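# Move a bottle from the blue crate onto the turntable

## Task

Lift a single bottle out of the blue crate and set it upright on the rotating table. The crate must still stand on the trolley with its remaining bottles upright inside it. None of the bottles already on the rotating table may be tipped over. At the end the robot must be in contact with no bottle and not with the crate.

## Robot and tools

Robot: two arms, left_arm and right_arm. Each arm has six joints, always listed as waist, shoulder, elbow, wrist pitch, wrist yaw, wrist roll, plus a two-finger gripper. The cameras are cam_high, cam_low, cam_left_wrist and cam_right_wrist, each 896x504 pixels.

Scene frame: the origin is at table-top height, halfway between the nominal bases of the two arms. +x points out over the table, +z points up, and left_arm sits on the +y side. Arm names do not match image left and right. Each base is really offset a little from its nominal spot. A BASES line, if present, gives the calibrated base positions. end_effector_position is in metres and end_effector_quat_wxyz is the orientation. Printed positions can be off, more so at long reach. The gripper's fingers point along its own +z and close along its y. The reported point lies between the pads, about 1 cm behind the tips.

execute_actions(actions, cameras): actions is a list of actions. Each action is a table of 1 to 15 rows, and each row runs for one 1/30 s control step. If a table is shorter than 15 rows, its last row repeats until 15 steps have run. Every row is one flat list of 14 numbers in [-1, 1] covering both arms: left_arm's six joint offsets, then its opening, then right_arm's six offsets and opening. Joint values are offsets, not poses. They count from the Joint targets as they stood when that action began, not from the previous row, so sending the same offset again moves the joint further. Scale, per 1.0: waist 1.264 rad, shoulder 1.32, elbow 1.276, wrist pitch 1.83, wrist yaw 6.358, wrist roll 7.625. Opening is absolute: +1 is fully open, -1 is closed. An empty actions list just reports the state. cameras: leave it out, use null or use ["all"] for every camera; [] gives none; an unknown name voids the call.

Joint ranges in rad: waist -2.880..2.880, shoulder 0.000..3.142, elbow 0.000..3.019, wrist pitch -1.693..1.571, wrist yaw -1.571..1.571, wrist roll -2.094..2.094. A true end may differ by up to 0.085. An action that would push a joint more than 0.085 rad beyond its range is rejected for both arms. If the first action fails this check, or any action is malformed, the whole call is rejected. A joint asked past its real end stops there, and the result may then say "joint sent to its limit". Speed is capped, so large offsets can take several actions. Each step's target stays within a lead of the measured angle: 0.264, 0.32, 0.276, 0.33, 0.701 and 1.97 rad in joint order. It is also scaled back if it would move the gripper more than 110 mm. Very small turns may not start.

move(target, speed, blend, opening_speed, blocking, cameras): target is one 14-number row laid out as above, or a list of up to 15 such rows that differ only in joint offsets. Every offset counts from the current Joint targets, not from the previous target. All joints travel in step, so the gripper follows a curve, and nothing steers around obstacles or the other arm. speed is in rad/s, 0.01 to 2 (default 0.5), for the joint with the longest path; give one value or one per target. blend, in rad, lets the path round off intermediate targets; 0 means stop at each one. A path takes at least 0.5 s and stops short if it would need over 10 s. opening_speed (at least 0.2, in scale units per second) ramps the gripper; without it the opening is sent at once. With blocking=false the call returns after about 0.5 s while motion continues, and you must call wait or stop before any other motion. The result adds a move: line with how it ended: done, off_target (at rest but more than 0.035 rad off), moving, held or fault. It may also show limits=held and, for each lagging arm, its worst joint and the error. Neither done nor off_target tells you whether anything is touching. Faster motion and targets set deeper past contact hit and press harder.

wait(seconds): 0 to 10; the arms keep their last commands and a running move goes on. stop(): brakes a running move, and it needs room to slow down. zoom_image(camera, region): region is [x0, y0, x1, y1] in pixels of that camera's latest image, at most 504x504. finished_scene(scene): the first call only asks you to check; a second call ends the scene for good.

Results: Joint positions (rad) and Joint velocities (rad/s) per arm, followed by the pad gap in metres (0.094 when open). Joint targets are the base for your next offsets. To hold an arm, send 0 offsets and repeat its present opening, since an opening of 0 is itself a command. Tool commands lists current gripper commands. grip_measured uses the opening scale. With the gripper empty it can read up to about 1.6 mm wide, and on a squeezed part about 3 mm narrower than the part. Full force, about 50-62 N per pad, starts roughly 0.11 below the first-contact reading. To release, command well above grip_measured. Joint torques carry offsets and noise; positive means toward larger angles, and joints 3 and 4 wrap at ±28 N m. Action calls also list joint positions at sampled steps, with HELD marking steps that were held back. "joint command not followed" means the clearance check altered targets, and that check does not keep the grippers apart. If an arm is blocked or dragged, command targets back past its measured positions to end the push.

Heat: holding loads, full stretch or pushing into unreachable poses warms motors. MOTOR HOT appears at 85 °C. At 100 °C an OVER-TEMPERATURE FAULT drops that arm for 30-60 s or longer. The simulation keeps running while you think.

Avoid dropping the bottle, slamming, hard contacts, arm-on-arm collisions, tipping the crate or any bottle, and pushing anything out of the work area. Brief outside tugs on held or loose items can happen.

Each tool is called after "Request:" by a JSON object that holds its "name" and its "arguments", one argument or row to a line.

## Session

I'll start by reading the scene's current state.

Request:
{"name": "execute_actions", "arguments": {
  "actions": []
}}

Scene clock: 0.00 s.
left_arm: end_effector_position=(+0.7191, +0.4023, +0.1776) grip_measured=+1.000 end_effector_quat_wxyz=(+0.376, +0.095, +0.916, +0.099) | right_arm: end_effector_position=(+0.2268, +0.2610, +0.3170) grip_measured=+1.000 end_effector_quat_wxyz=(+0.455, -0.512, +0.620, +0.384)
Joint names: [waist, shoulder, elbow, wrist pitch, wrist yaw, wrist roll]
Joint positions: left_arm=[0.065 1.933 1.637 -0.478 -0.065 0.296 0.094] | right_arm=[1.013 1.194 0.882 -0.003 -0.343 -0.099 0.094]
Joint velocities: left_arm=[-0.005 -0.015 -0.002 -0.002 -0.066 -0.022 0] | right_arm=[0.005 -0.005 0.017 -0.002 0.007 -0.007 0]
Joint torques (N m): no reading
Motor temperatures (°C): left_arm=[39 30 36 25 33 31 34] | right_arm=[34 31 30 36 26 37 34]
Heat: left arm: hottest waist 39 °C; right arm: hottest wrist roll 37 °C.
Joint targets: left_arm=[0.065 1.926 1.669 -0.473 -0.065 0.296] | right_arm=[1.013 1.192 0.913 0.002 -0.343 -0.099]
Tool commands: left_gripper/opening=+1.0 right_gripper/opening=+1.0

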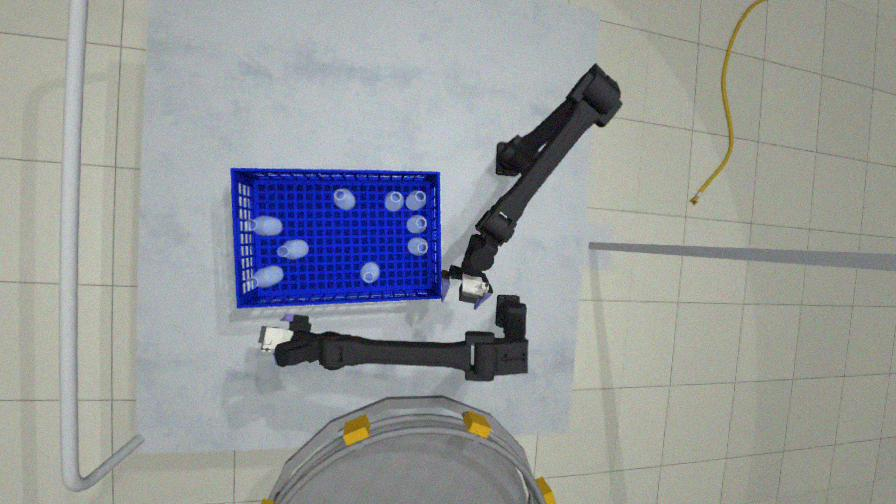

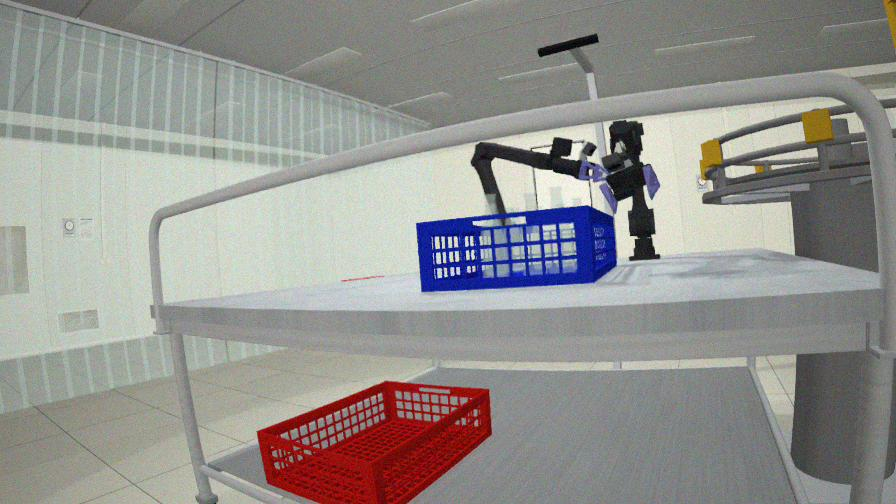

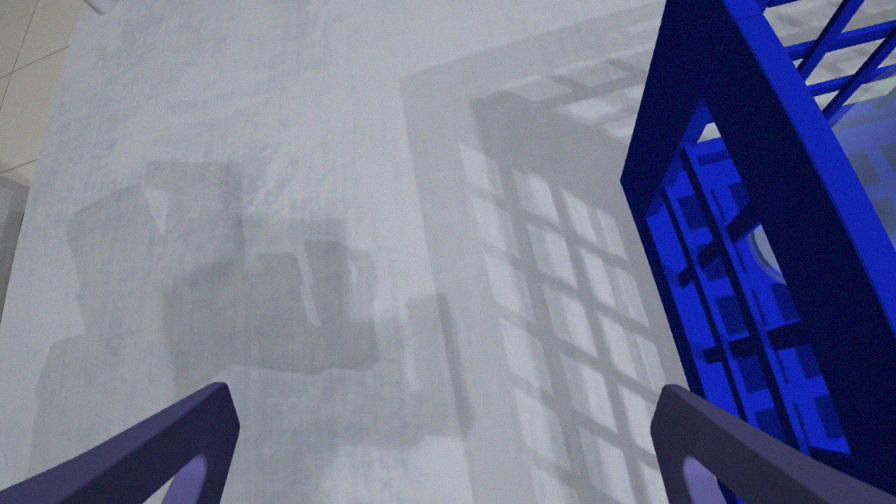

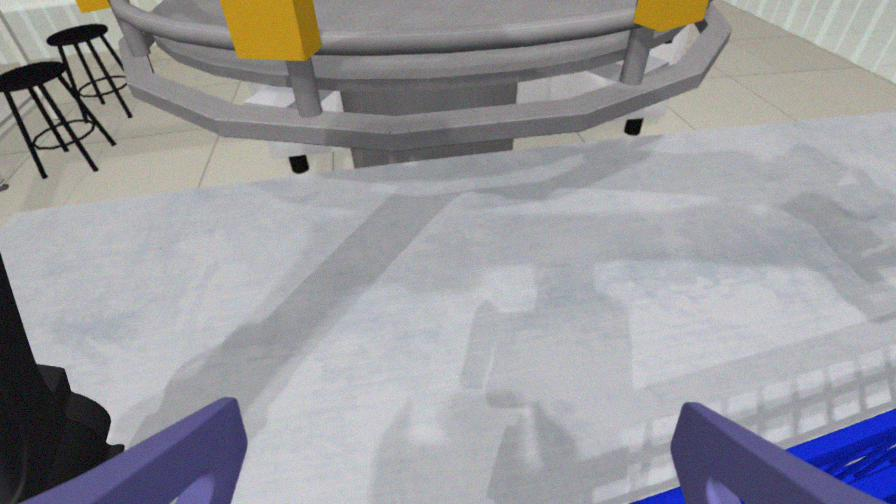

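Request:
{"name": "zoom_image", "arguments": {
  "camera": "cam_high",
  "region": [200, 140, 520, 320]
}}

Request:
{"name": "zoom_image", "arguments": {
  "camera": "cam_high",
  "region": [220, 380, 580, 504]
}}

Request:
{"name": "zoom_image", "arguments": {
  "camera": "cam_low",
  "region": [400, 100, 896, 320]
}}

Scaled by 1.575 from the camera's 896x504 image, which has a finer 1280x720 frame.

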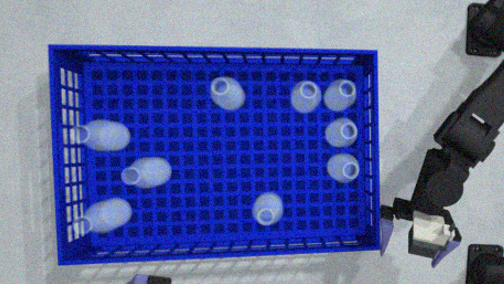

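Scaled by 1.400 from the camera's 896x504 image, which has a finer 1280x720 frame.

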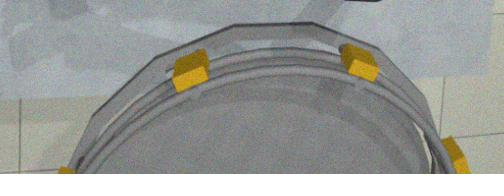

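Scaled by 1.016 from the camera's 896x504 image, which has a finer 1280x720 frame.

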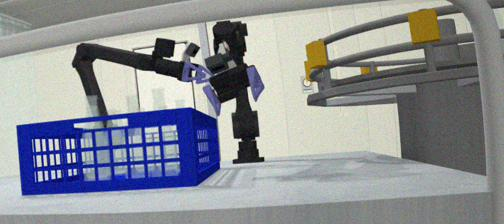

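Request:
{"name": "zoom_image", "arguments": {
  "camera": "cam_right_wrist",
  "region": [0, 0, 504, 200]
}}

Request:
{"name": "zoom_image", "arguments": {
  "camera": "cam_right_wrist",
  "region": [392, 0, 896, 200]
}}

Scaled by 1.000.

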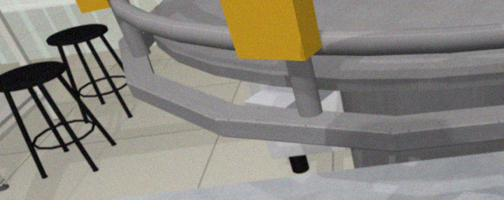

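Scaled by 1.000.

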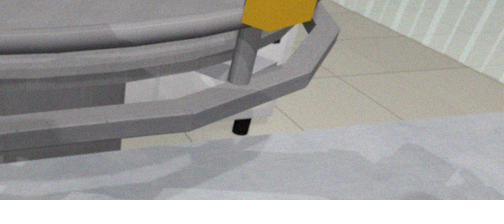

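Request:
{"name": "move", "arguments": {
  "target": [0, -0.303, 0, 0, 0, 0, 1, 0, -0.227, 0, 0, 0, 0, 1],
  "speed": 0.5,
  "cameras": ["cam_high", "cam_left_wrist", "cam_right_wrist"]
}}

Scene clock: 49.10 s.
left_arm: end_effector_position=(+0.6392, +0.3973, +0.4684) grip_measured=+1.000 end_effector_quat_wxyz=(+0.554, +0.077, +0.819, +0.127) | right_arm: end_effector_position=(+0.1867, +0.1936, +0.4604) grip_measured=+1.000 end_effector_quat_wxyz=(+0.563, -0.477, +0.528, +0.420)
Joint names: [waist, shoulder, elbow, wrist pitch, wrist yaw, wrist roll]
Joint positions: left_arm=[0.065 1.522 1.637 -0.478 -0.065 0.296 0.094] | right_arm=[1.013 0.892 0.882 -0.003 -0.343 -0.099 0.094]
Joint velocities: left_arm=[-0.005 -0.015 -0.012 0.002 0.066 -0.022 0] | right_arm=[-0.015 0.005 0.007 0.007 0.081 -0.007 0]
Joint torques (N m): left_arm=[-2.08 -14.04 11.18 2.13 -0.01 -0.12] | right_arm=[-0.56 -3.14 13.68 1.83 -0.17 0.13]
Motor temperatures (°C): left_arm=[38 34 48 25 32 29 32] | right_arm=[33 32 44 36 26 34 31]
Heat: left arm: hottest elbow 48 °C; right arm: hottest elbow 44 °C.
Joint targets: left_arm=[0.065 1.526 1.669 -0.473 -0.065 0.296] | right_arm=[1.013 0.892 0.913 0.002 -0.343 -0.099]
move: done
Images, in order (width x height): cam_high 896x504, cam_left_wrist 896x504, cam_right_wrist 896x504.

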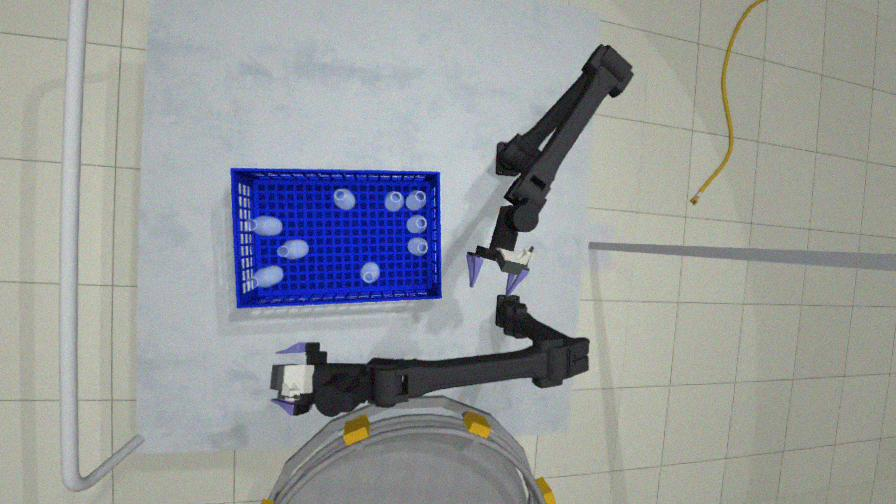

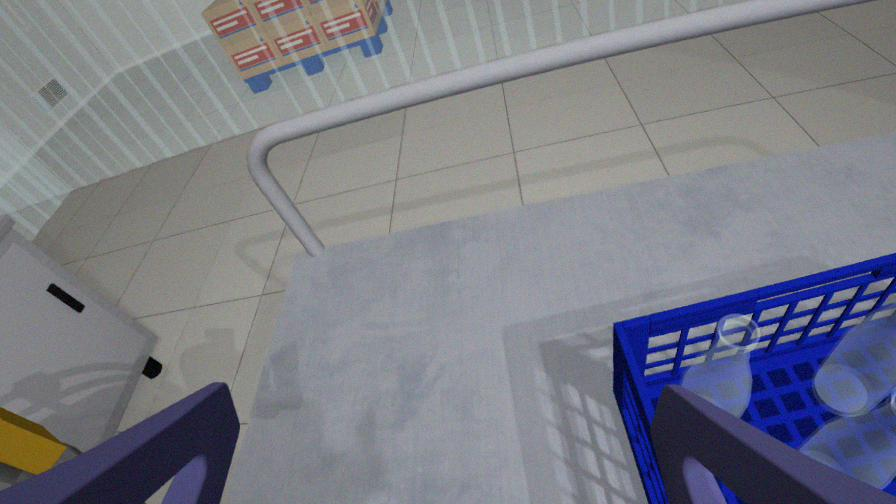

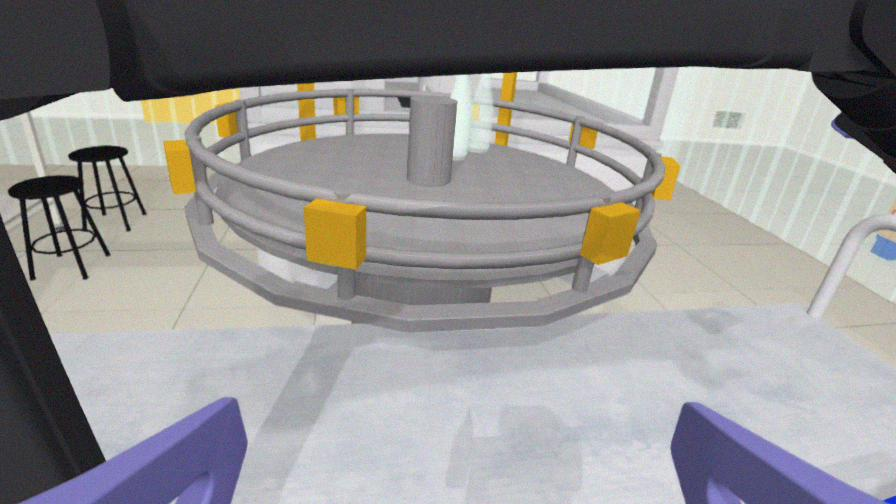

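Request:
{"name": "move", "arguments": {
  "target": [0, 0, 0, -0.3, 0, 0, 1, 0, 0, 0, -0.25, 0, 0, 1],
  "speed": 0.6,
  "cameras": ["cam_left_wrist", "cam_right_wrist"]
}}

Request:
{"name": "move", "arguments": {
  "target": [0, 0, -0.3, 0, 0, 0, 1, 0, 0, 0.2, 0, 0, 0, 1],
  "speed": 0.6,
  "cameras": ["cam_left_wrist", "cam_right_wrist"]
}}

Scene clock: 95.73 s.
left_arm: end_effector_position=(+0.5620, +0.3925, +0.3632) grip_measured=+1.000 end_effector_quat_wxyz=(+0.317, +0.099, +0.939, +0.089) | right_arm: end_effector_position=(+0.1740, +0.1724, +0.3587) grip_measured=+1.000 end_effector_quat_wxyz=(+0.398, -0.525, +0.659, +0.363)
Joint names: [waist, shoulder, elbow, wrist pitch, wrist yaw, wrist roll]
Joint positions: left_arm=[0.065 1.522 1.637 -1.017 -0.065 0.296 0.094] | right_arm=[1.013 0.892 0.882 -0.451 -0.343 -0.099 0.094]
Joint velocities: left_arm=[-0.015 -0.005 -0.012 -0.022 -0.037 -0.007 0] | right_arm=[-0.005 -0.015 -0.002 -0.012 0.007 -0.022 0]
Joint torques (N m): left_arm=[-1.79 -13.92 10.99 1.33 -0.03 -0.14] | right_arm=[-0.67 -3.02 13.63 1.44 -0.26 0.12]
Motor temperatures (°C): left_arm=[38 33 54 25 30 28 30] | right_arm=[32 31 48 35 26 33 30]
Heat: left arm: hottest elbow 54 °C; right arm: hottest elbow 48 °C.
Joint targets: left_arm=[0.065 1.526 1.669 -1.022 -0.065 0.296] | right_arm=[1.013 0.892 0.913 -0.456 -0.343 -0.099]
move: done
Images, in order (width x height): cam_left_wrist 896x504, cam_right_wrist 896x504.

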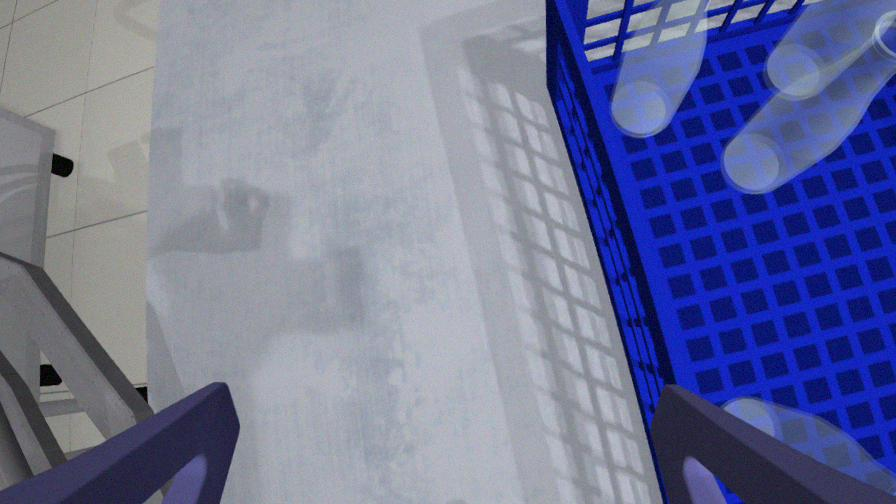

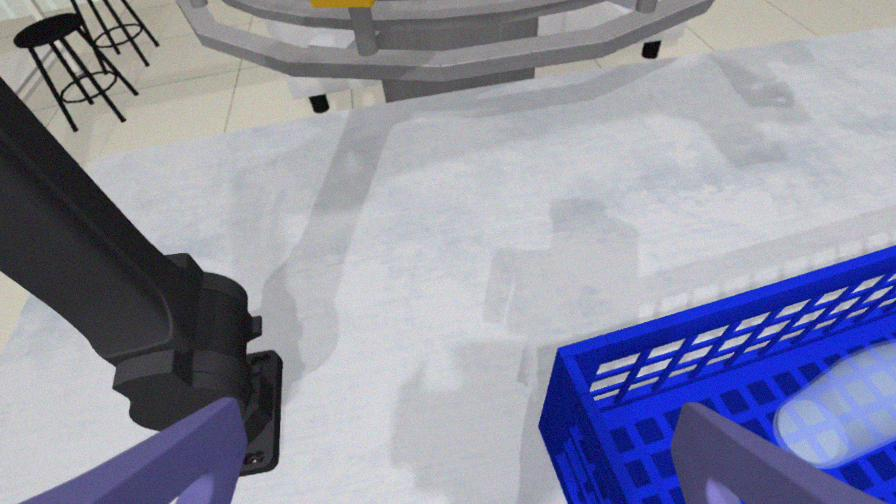

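Scene clock: 96.90 s.
left_arm: end_effector_position=(+0.4750, +0.3871, +0.1820) grip_measured=+1.000 end_effector_quat_wxyz=(+0.141, +0.110, +0.982, +0.058) | right_arm: end_effector_position=(+0.1786, +0.1801, +0.4982) grip_measured=+1.000 end_effector_quat_wxyz=(+0.486, -0.504, +0.596, +0.395)
Joint names: [waist, shoulder, elbow, wrist pitch, wrist yaw, wrist roll]
Joint positions: left_arm=[0.065 1.528 1.276 -1.02 -0.065 0.296 0.094] | right_arm=[1.013 0.892 1.116 -0.455 -0.343 -0.099 0.094]
Joint velocities: left_arm=[-0.015 -0.005 -0.002 -0.002 -0.037 -0.037 0] | right_arm=[-0.005 -0.005 -0.017 -0.002 -0.081 -0.007 0]
Joint torques (N m): left_arm=[-1.67 -13.63 8.7 0.75 -0.05 -0.12] | right_arm=[-0.62 -2.78 15.28 1.63 -0.21 0.13]
Motor temperatures (°C): left_arm=[38 33 54 25 30 28 30] | right_arm=[32 31 49 35 26 33 30]
Heat: left arm: hottest elbow 54 °C; right arm: hottest elbow 49 °C.
Joint targets: left_arm=[0.065 1.526 1.286 -1.022 -0.065 0.296] | right_arm=[1.013 0.892 1.169 -0.456 -0.343 -0.099]
move: off_target (right_arm); right_arm: the elbow is farthest, 0.053 rad from its target
Images, in order (width x height): cam_left_wrist 896x504, cam_right_wrist 896x504.

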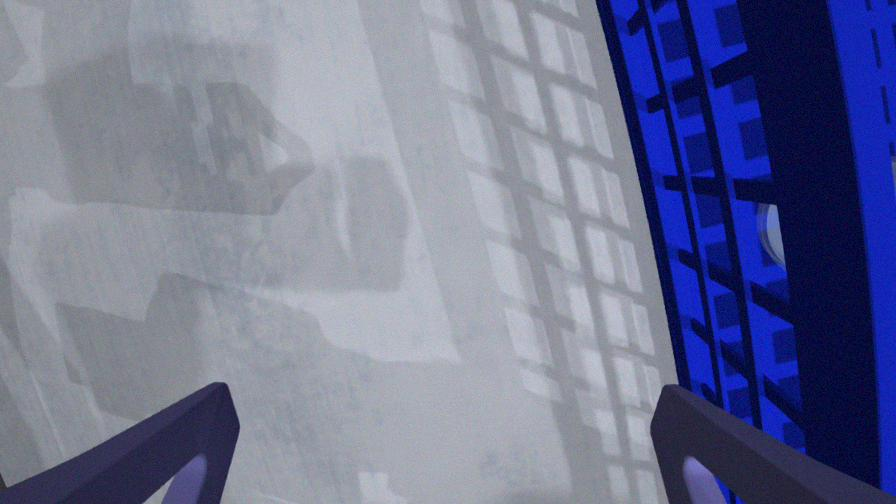

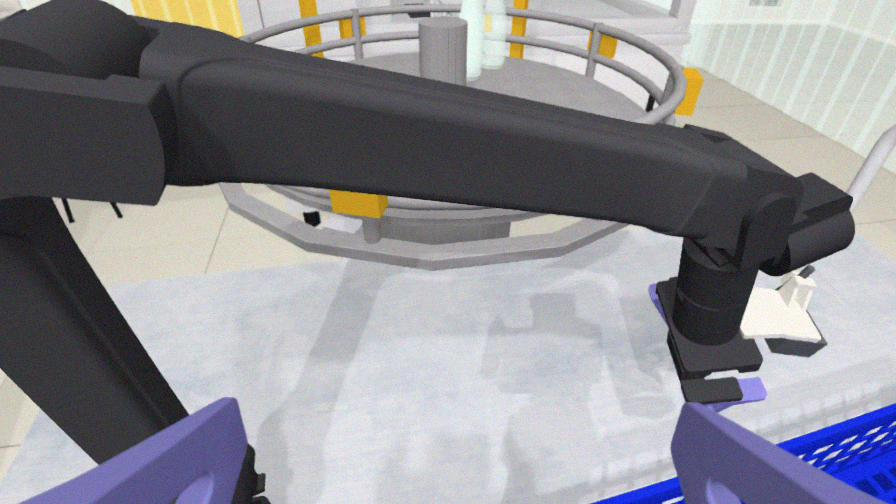

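Request:
{"name": "move", "arguments": {
  "target": [
    [0, -0.474, 0.403, -0.152, 0, 0, 1, -0.45, 0, 0, 0, 0, 0, 1],
    [0.898, -0.474, 0.403, -0.152, 0, 0, 1, -0.485, 0, 0, 0, 0, 0, 1]
  ],
  "speed": 0.7,
  "blend": [0.1, 0],
  "cameras": ["cam_high", "cam_low", "cam_left_wrist", "cam_right_wrist"]
}}

Scene clock: 138.30 s.
left_arm: end_effector_position=(+0.0665, +0.6371, +0.6604) grip_measured=+1.000 end_effector_quat_wxyz=(+0.380, -0.379, +0.750, +0.386) | right_arm: end_effector_position=(+0.3769, +0.0106, +0.4982) grip_measured=+1.000 end_effector_quat_wxyz=(+0.580, -0.306, +0.717, +0.234)
Joint names: [waist, shoulder, elbow, wrist pitch, wrist yaw, wrist roll]
Joint positions: left_arm=[1.192 0.904 1.774 -1.296 -0.066 0.296 0.094] | right_arm=[0.415 0.892 1.116 -0.455 -0.343 -0.099 0.094]
Joint velocities: left_arm=[-0.015 -0.005 0.007 0.007 -0.037 -0.037 0] | right_arm=[-0.015 -0.005 -0.002 -0.007 -0.037 0.007 0]
Joint torques (N m): left_arm=[-1.26 -2.2 8.25 1.62 0.03 -0.13] | right_arm=[-1.85 -2.9 15.25 1.61 -0.21 0.13]
Motor temperatures (°C): left_arm=[38 33 50 24 29 27 29] | right_arm=[32 30 48 34 25 31 28]
Heat: left arm: hottest elbow 50 °C; right arm: hottest elbow 48 °C.
Joint targets: left_arm=[1.200 0.901 1.800 -1.300 -0.065 0.296] | right_arm=[0.400 0.892 1.169 -0.456 -0.343 -0.099]
move: off_target (right_arm); right_arm: the elbow is farthest, 0.053 rad from its target

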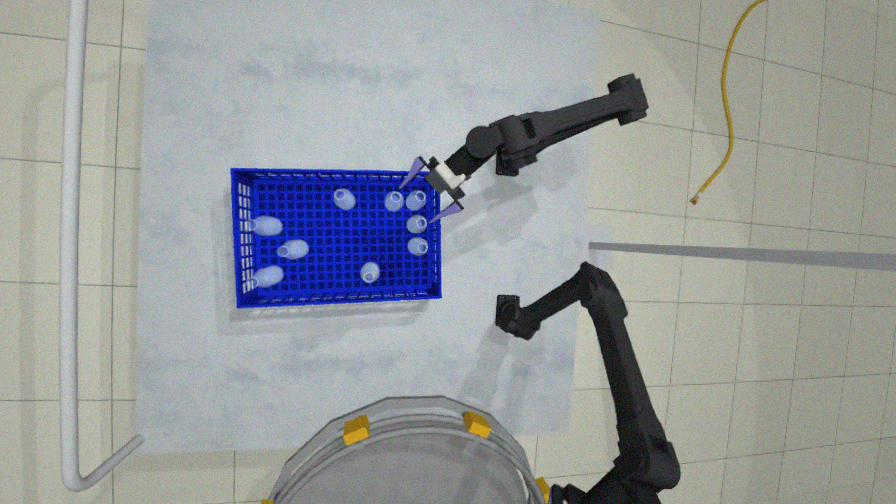

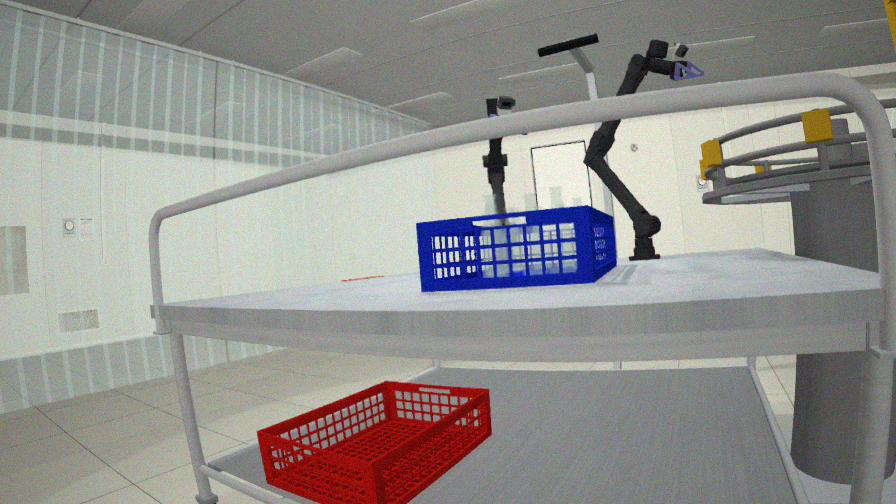

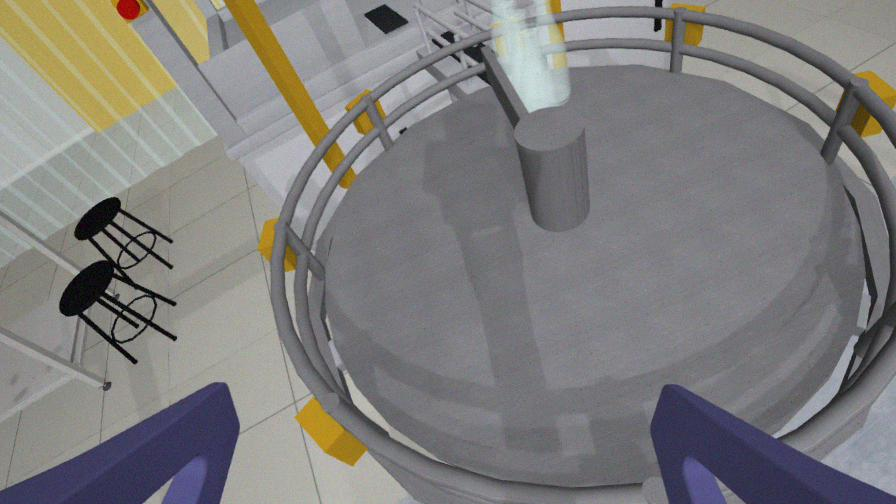

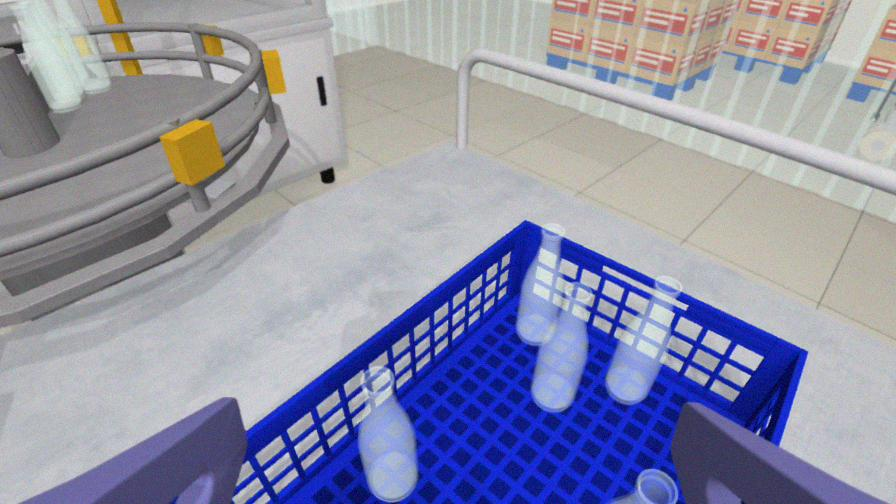

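Request:
{"name": "zoom_image", "arguments": {
  "camera": "cam_left_wrist",
  "region": [400, 0, 896, 280]
}}

Request:
{"name": "wait", "arguments": {
  "seconds": 4,
  "cameras": ["cam_left_wrist"]
}}

Request:
{"name": "zoom_image", "arguments": {
  "camera": "cam_left_wrist",
  "region": [400, 0, 896, 280]
}}

Scaled by 1.016 from the camera's 896x504 image, which has a finer 1280x720 frame.

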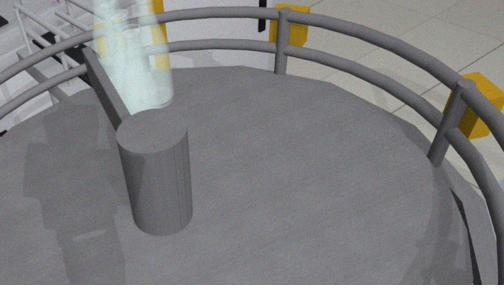

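Scene clock: 152.90 s.
left_arm: end_effector_position=(+0.0664, +0.6372, +0.6604) grip_measured=+1.000 end_effector_quat_wxyz=(+0.380, -0.379, +0.750, +0.386) | right_arm: end_effector_position=(+0.3769, +0.0106, +0.4982) grip_measured=+1.000 end_effector_quat_wxyz=(+0.580, -0.306, +0.717, +0.234)
Joint names: [waist, shoulder, elbow, wrist pitch, wrist yaw, wrist roll]
Joint positions: left_arm=[1.192 0.904 1.774 -1.296 -0.066 0.296 0.094] | right_arm=[0.415 0.892 1.116 -0.455 -0.343 -0.099 0.094]
Joint velocities: left_arm=[-0.005 -0.005 0.012 -0.012 -0.007 -0.037 0] | right_arm=[-0.005 -0.005 -0.007 0.002 0.022 0.051 0]
Joint torques (N m): left_arm=[-0.79 -2.26 8.36 1.92 0.05 -0.12] | right_arm=[-1.85 -2.9 15.27 1.63 -0.21 0.12]
Motor temperatures (°C): left_arm=[37 33 48 24 29 27 29] | right_arm=[31 30 49 34 25 31 28]
Heat: left arm: hottest elbow 48 °C; right arm: hottest elbow 49 °C.
Joint targets: left_arm=[1.200 0.901 1.800 -1.300 -0.065 0.296] | right_arm=[0.400 0.892 1.169 -0.456 -0.343 -0.099]
Tool commands: left_gripper/opening=+1.0 right_gripper/opening=+1.0
wait: 4.00 s; at rest from the start
Images, in order (width x height): cam_left_wrist 896x504.

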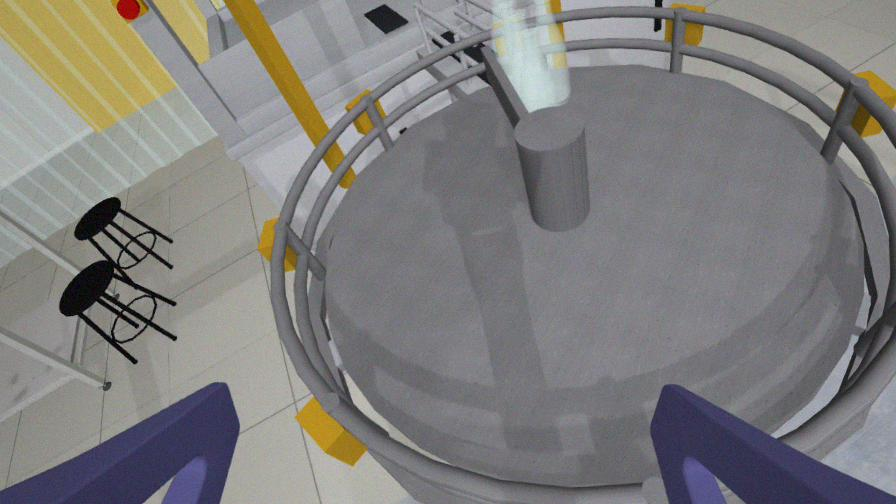

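Scaled by 1.016 from the camera's 896x504 image, which has a finer 1280x720 frame.

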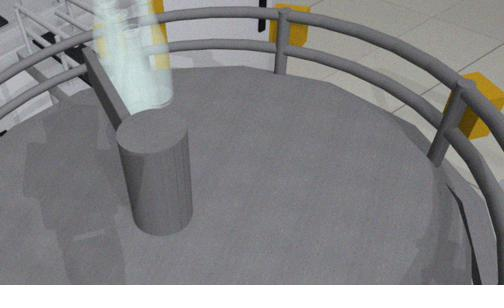

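Request:
{"name": "zoom_image", "arguments": {
  "camera": "cam_left_wrist",
  "region": [320, 80, 620, 380]
}}

Request:
{"name": "wait", "arguments": {
  "seconds": 1,
  "cameras": ["cam_left_wrist"]
}}

Request:
{"name": "zoom_image", "arguments": {
  "camera": "cam_left_wrist",
  "region": [320, 80, 620, 380]
}}

Scaled by 1.680 from the camera's 896x504 image, which has a finer 1280x720 frame.

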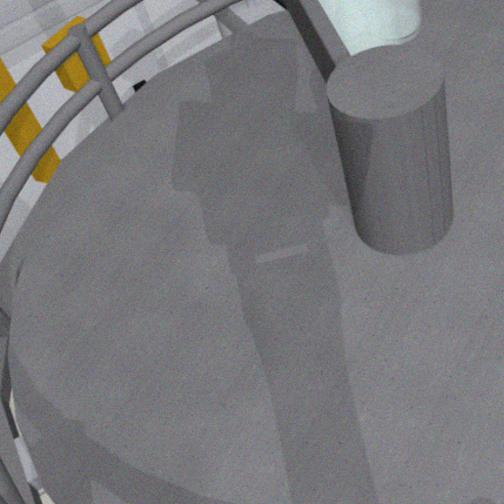

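Scene clock: 159.57 s.
left_arm: end_effector_position=(+0.0664, +0.6372, +0.6604) grip_measured=+1.000 end_effector_quat_wxyz=(+0.380, -0.379, +0.750, +0.386) | right_arm: end_effector_position=(+0.3769, +0.0106, +0.4982) grip_measured=+1.000 end_effector_quat_wxyz=(+0.580, -0.306, +0.717, +0.234)
Joint names: [waist, shoulder, elbow, wrist pitch, wrist yaw, wrist roll]
Joint positions: left_arm=[1.192 0.904 1.774 -1.296 -0.066 0.296 0.094] | right_arm=[0.415 0.892 1.116 -0.455 -0.343 -0.099 0.094]
Joint velocities: left_arm=[-0.005 -0.015 -0.012 0.007 -0.007 -0.022 0] | right_arm=[-0.005 -0.024 -0.012 -0.012 0.037 -0.051 0]
Joint torques (N m): left_arm=[-1.32 -1.61 8.31 1.8 0.01 -0.17] | right_arm=[-1.85 -2.9 15.28 1.62 -0.22 0.13]
Motor temperatures (°C): left_arm=[37 33 47 24 29 27 29] | right_arm=[31 30 49 34 25 31 28]
Heat: left arm: hottest elbow 47 °C; right arm: hottest elbow 49 °C.
Joint targets: left_arm=[1.200 0.901 1.800 -1.300 -0.065 0.296] | right_arm=[0.400 0.892 1.169 -0.456 -0.343 -0.099]
Tool commands: left_gripper/opening=+1.0 right_gripper/opening=+1.0
wait: 1.00 s; at rest from the start
Images, in order (width x height): cam_left_wrist 896x504.

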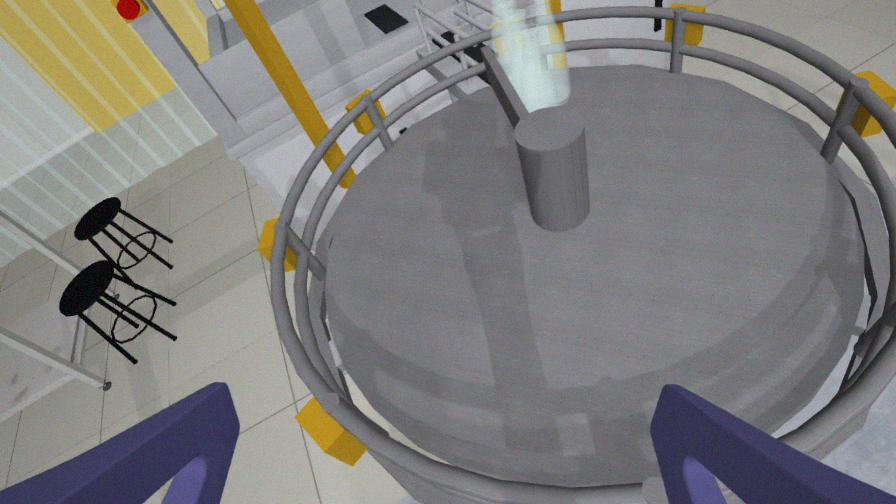

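Scaled by 1.680 from the camera's 896x504 image, which has a finer 1280x720 frame.

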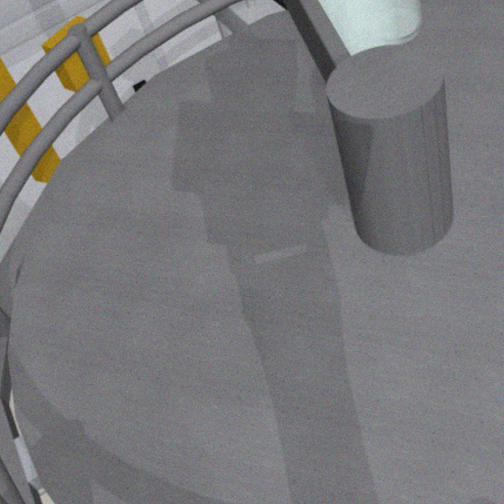

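Request:
{"name": "zoom_image", "arguments": {
  "camera": "cam_low",
  "region": [400, 160, 640, 300]
}}

Request:
{"name": "wait", "arguments": {
  "seconds": 0.1,
  "cameras": ["cam_high", "cam_low", "cam_right_wrist"]
}}

Request:
{"name": "zoom_image", "arguments": {
  "camera": "cam_right_wrist",
  "region": [300, 200, 700, 504]
}}

Request:
{"name": "zoom_image", "arguments": {
  "camera": "cam_low",
  "region": [400, 160, 640, 300]
}}

This scene's latest camera images include none from cam_low. They are from: cam_left_wrist. cam_low's image comes with the result of a call that names it in "cameras".

Scene clock: 209.30 s.
left_arm: end_effector_position=(+0.0664, +0.6372, +0.6604) grip_measured=+1.000 end_effector_quat_wxyz=(+0.380, -0.379, +0.750, +0.386) | right_arm: end_effector_position=(+0.3769, +0.0106, +0.4982) grip_measured=+1.000 end_effector_quat_wxyz=(+0.580, -0.306, +0.717, +0.234)
Joint names: [waist, shoulder, elbow, wrist pitch, wrist yaw, wrist roll]
Joint positions: left_arm=[1.192 0.904 1.774 -1.296 -0.066 0.296 0.094] | right_arm=[0.415 0.892 1.116 -0.455 -0.343 -0.099 0.094]
Joint velocities: left_arm=[-0.005 -0.005 0.002 0.007 -0.022 0.051 0] | right_arm=[-0.005 0.005 -0.002 -0.037 0.037 0.007 0]
Joint torques (N m): left_arm=[-0.91 -1.96 8.21 1.69 0.02 -0.12] | right_arm=[-1.85 -2.96 15.25 1.63 -0.21 0.12]
Motor temperatures (°C): left_arm=[37 31 45 24 28 26 28] | right_arm=[31 30 52 34 25 30 27]
Heat: left arm: hottest elbow 45 °C; right arm: hottest elbow 52 °C.
Joint targets: left_arm=[1.200 0.901 1.800 -1.300 -0.065 0.296] | right_arm=[0.400 0.892 1.169 -0.456 -0.343 -0.099]
Tool commands: left_gripper/opening=+1.0 right_gripper/opening=+1.0
wait: 0.10 s; at rest from the start
Images, in order (width x height): cam_high 896x504, cam_low 896x504, cam_right_wrist 896x504.

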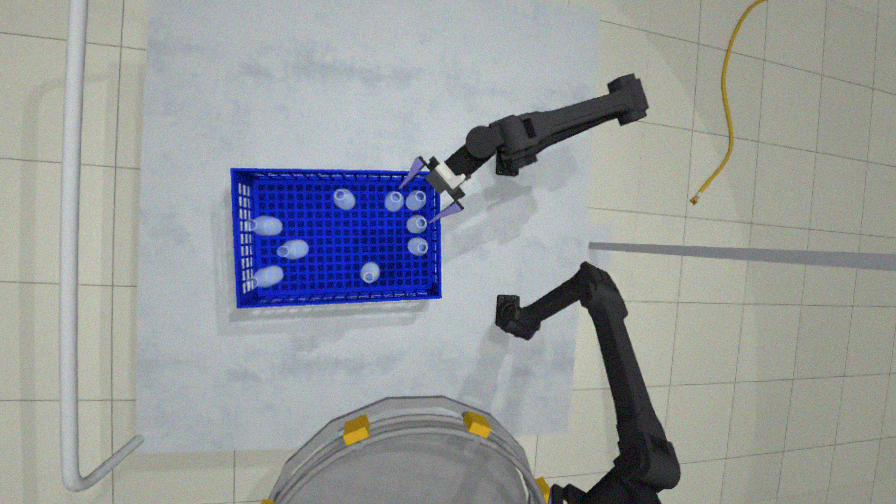

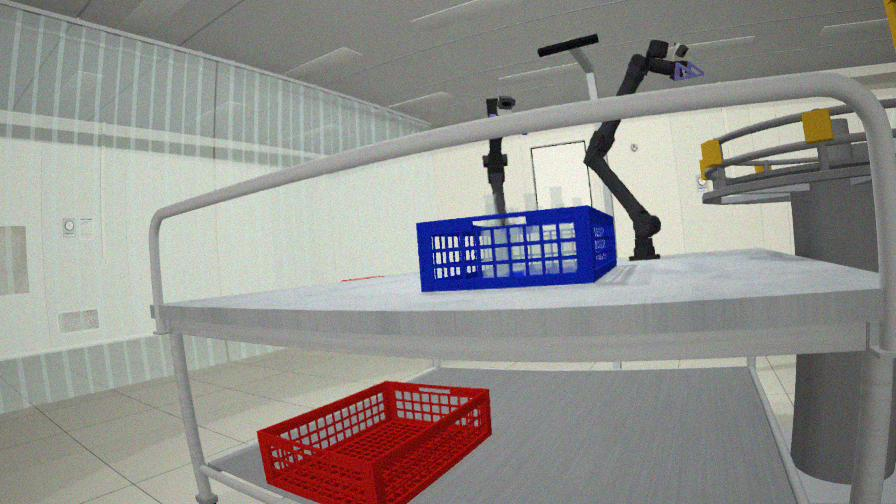

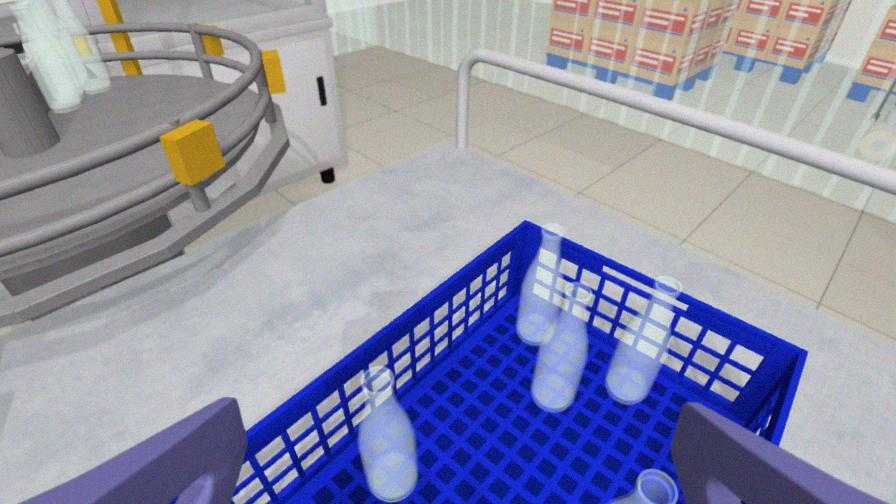

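Scaled by 1.260 from the camera's 896x504 image, which has a finer 1280x720 frame.

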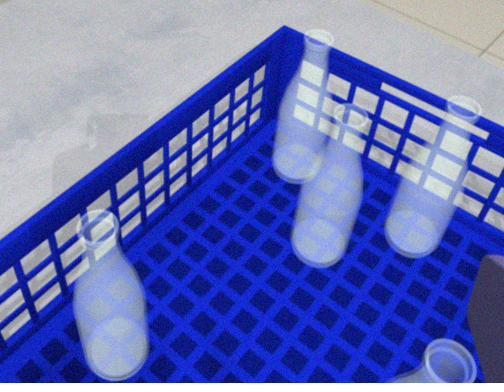

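Scaled by 2.100 from the camera's 896x504 image, which has a finer 1280x720 frame.

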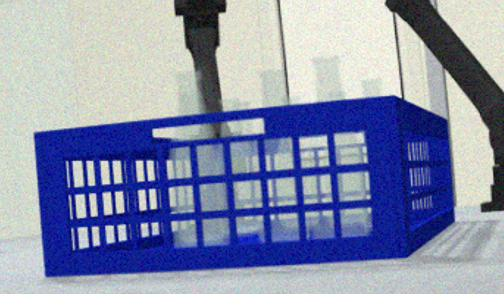

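Request:
{"name": "move", "arguments": {
  "target": [0, 0.1636, 0.345, -0.1273, 0, 0, 1, 0.396, 0, 0.808, -0.625, 0, 0, 1],
  "speed": 0.8,
  "cameras": ["cam_left_wrist", "cam_right_wrist"]
}}

Scene clock: 259.53 s.
left_arm: end_effector_position=(+0.0668, +0.6381, +0.7359) grip_measured=+1.000 end_effector_quat_wxyz=(+0.377, -0.380, +0.752, +0.384) | right_arm: end_effector_position=(+0.0585, -0.0627, +0.7649) grip_measured=+1.000 end_effector_quat_wxyz=(+0.485, -0.470, +0.646, +0.356)
Joint names: [waist, shoulder, elbow, wrist pitch, wrist yaw, wrist roll]
Joint positions: left_arm=[1.192 1.11 2.204 -1.528 -0.066 0.296 0.094] | right_arm=[0.885 0.884 2.181 -1.595 -0.342 -0.099 0.094]
Joint velocities: left_arm=[-0.015 0.005 -0.002 -0.017 -0.007 0.007 0] | right_arm=[0.005 -0.005 0.002 -0.012 -0.007 -0.095 0]
Joint torques (N m): left_arm=[-1.44 -2.08 7.61 1.72 -0.01 -0.15] | right_arm=[0.73 3.6 6.02 1.47 -0.25 0.12]
Motor temperatures (°C): left_arm=[37 30 45 24 27 26 27] | right_arm=[31 29 54 33 25 29 26]
Heat: left arm: hottest elbow 45 °C; right arm: hottest elbow 54 °C.
Joint targets: left_arm=[1.200 1.116 2.240 -1.533 -0.065 0.296] | right_arm=[0.901 0.892 2.200 -1.600 -0.343 -0.099]
move: off_target (left_arm); left_arm: the elbow is farthest, 0.036 rad from its target
Images, in order (width x height): cam_left_wrist 896x504, cam_right_wrist 896x504.

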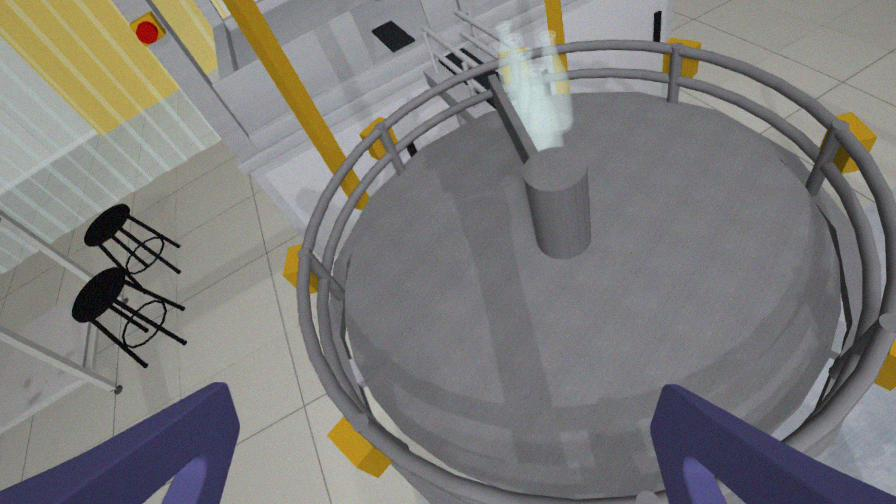

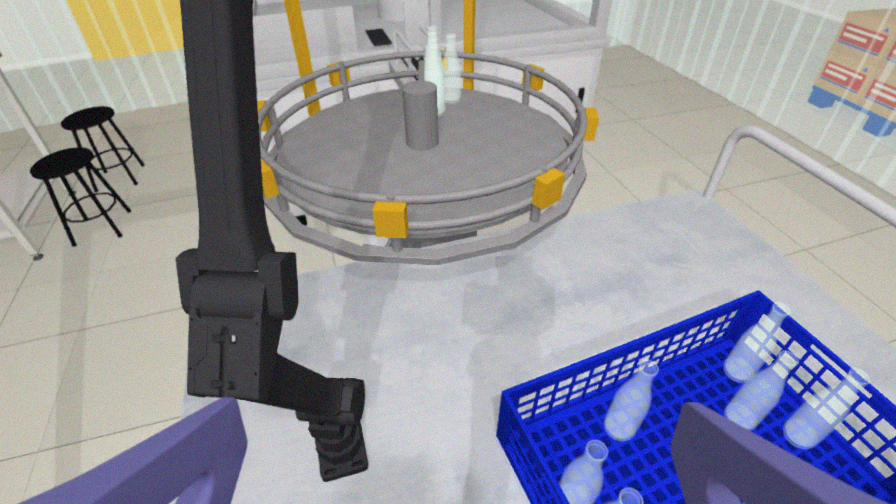

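Request:
{"name": "move", "arguments": {
  "target": [-1.0, 0.1665, -0.4044, 0.1201, 0.01022, -0.03882, 1, 0, 0, 0, 0, 0, 0, 1],
  "speed": 0.9,
  "cameras": ["cam_left_wrist", "cam_right_wrist"]
}}

Scene clock: 300.73 s.
left_arm: end_effector_position=(+0.4610, +0.3077, +0.4488) grip_measured=+1.000 end_effector_quat_wxyz=(+0.299, +0.040, +0.953, -0.009) | right_arm: end_effector_position=(+0.0585, -0.0627, +0.7648) grip_measured=+1.000 end_effector_quat_wxyz=(+0.485, -0.470, +0.646, +0.356)
Joint names: [waist, shoulder, elbow, wrist pitch, wrist yaw, wrist roll]
Joint positions: left_arm=[-0.07 1.348 1.712 -1.328 -0.001 0.011 0.094] | right_arm=[0.886 0.884 2.181 -1.595 -0.342 -0.099 0.094]
Joint velocities: left_arm=[-0.005 -0.005 -0.007 -0.007 -0.007 0.051 0] | right_arm=[-0.015 -0.015 -0.002 -0.002 -0.037 0.037 0]
Joint torques (N m): left_arm=[-1.38 -12.1 9.03 2.02 0.03 -0.24] | right_arm=[0.67 3.66 6.04 1.48 -0.25 0.12]
Motor temperatures (°C): left_arm=[36 30 44 24 27 25 26] | right_arm=[30 29 47 32 24 28 25]
Heat: left arm: hottest elbow 44 °C; right arm: hottest elbow 47 °C.
Joint targets: left_arm=[-0.064 1.336 1.724 -1.314 0.000 0.000] | right_arm=[0.901 0.892 2.200 -1.600 -0.343 -0.099]
move: done
Images, in order (width x height): cam_left_wrist 896x504, cam_right_wrist 896x504.

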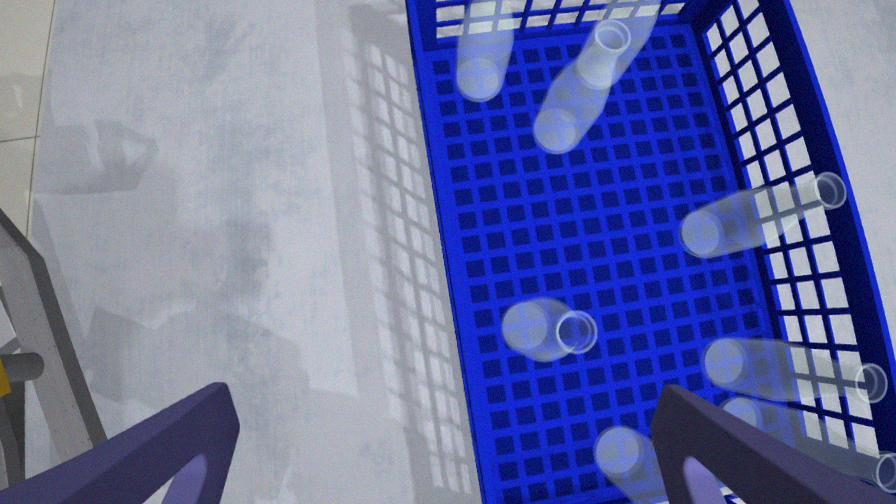

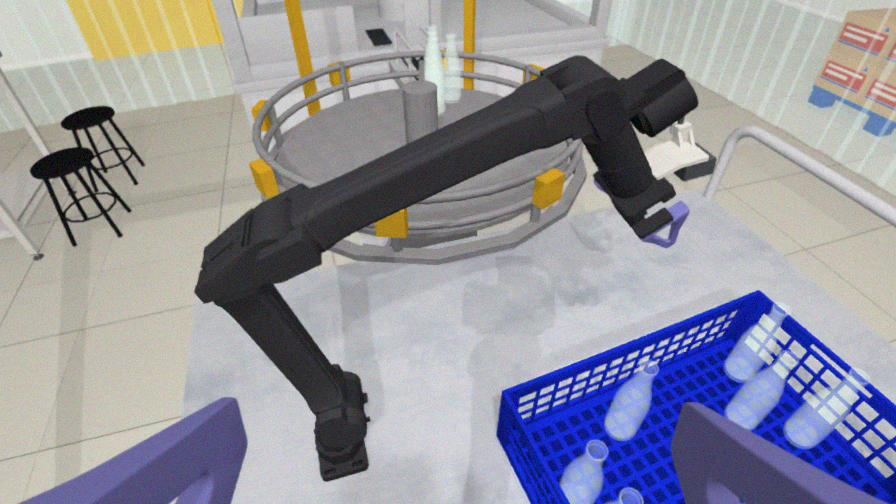

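Request:
{"name": "zoom_image", "arguments": {
  "camera": "cam_left_wrist",
  "region": [460, 260, 900, 480]
}}

Invalid region (460, 260, 900, 480): it reaches outside that camera's 896x504 image.

Request:
{"name": "zoom_image", "arguments": {
  "camera": "cam_left_wrist",
  "region": [460, 260, 680, 400]
}}

Request:
{"name": "zoom_image", "arguments": {
  "camera": "cam_left_wrist",
  "region": [640, 140, 896, 420]
}}

Scaled by 2.291 from the camera's 896x504 image, which has a finer 1280x720 frame.

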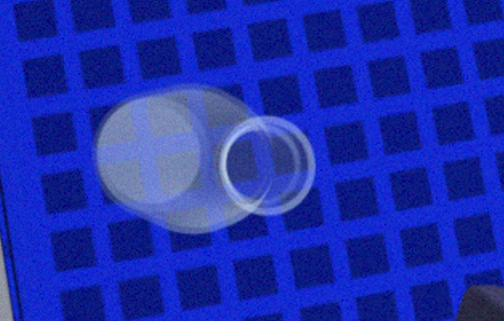

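Scaled by 1.800 from the camera's 896x504 image, which has a finer 1280x720 frame.

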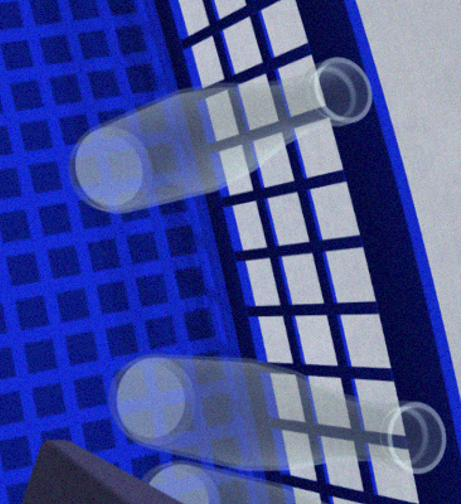

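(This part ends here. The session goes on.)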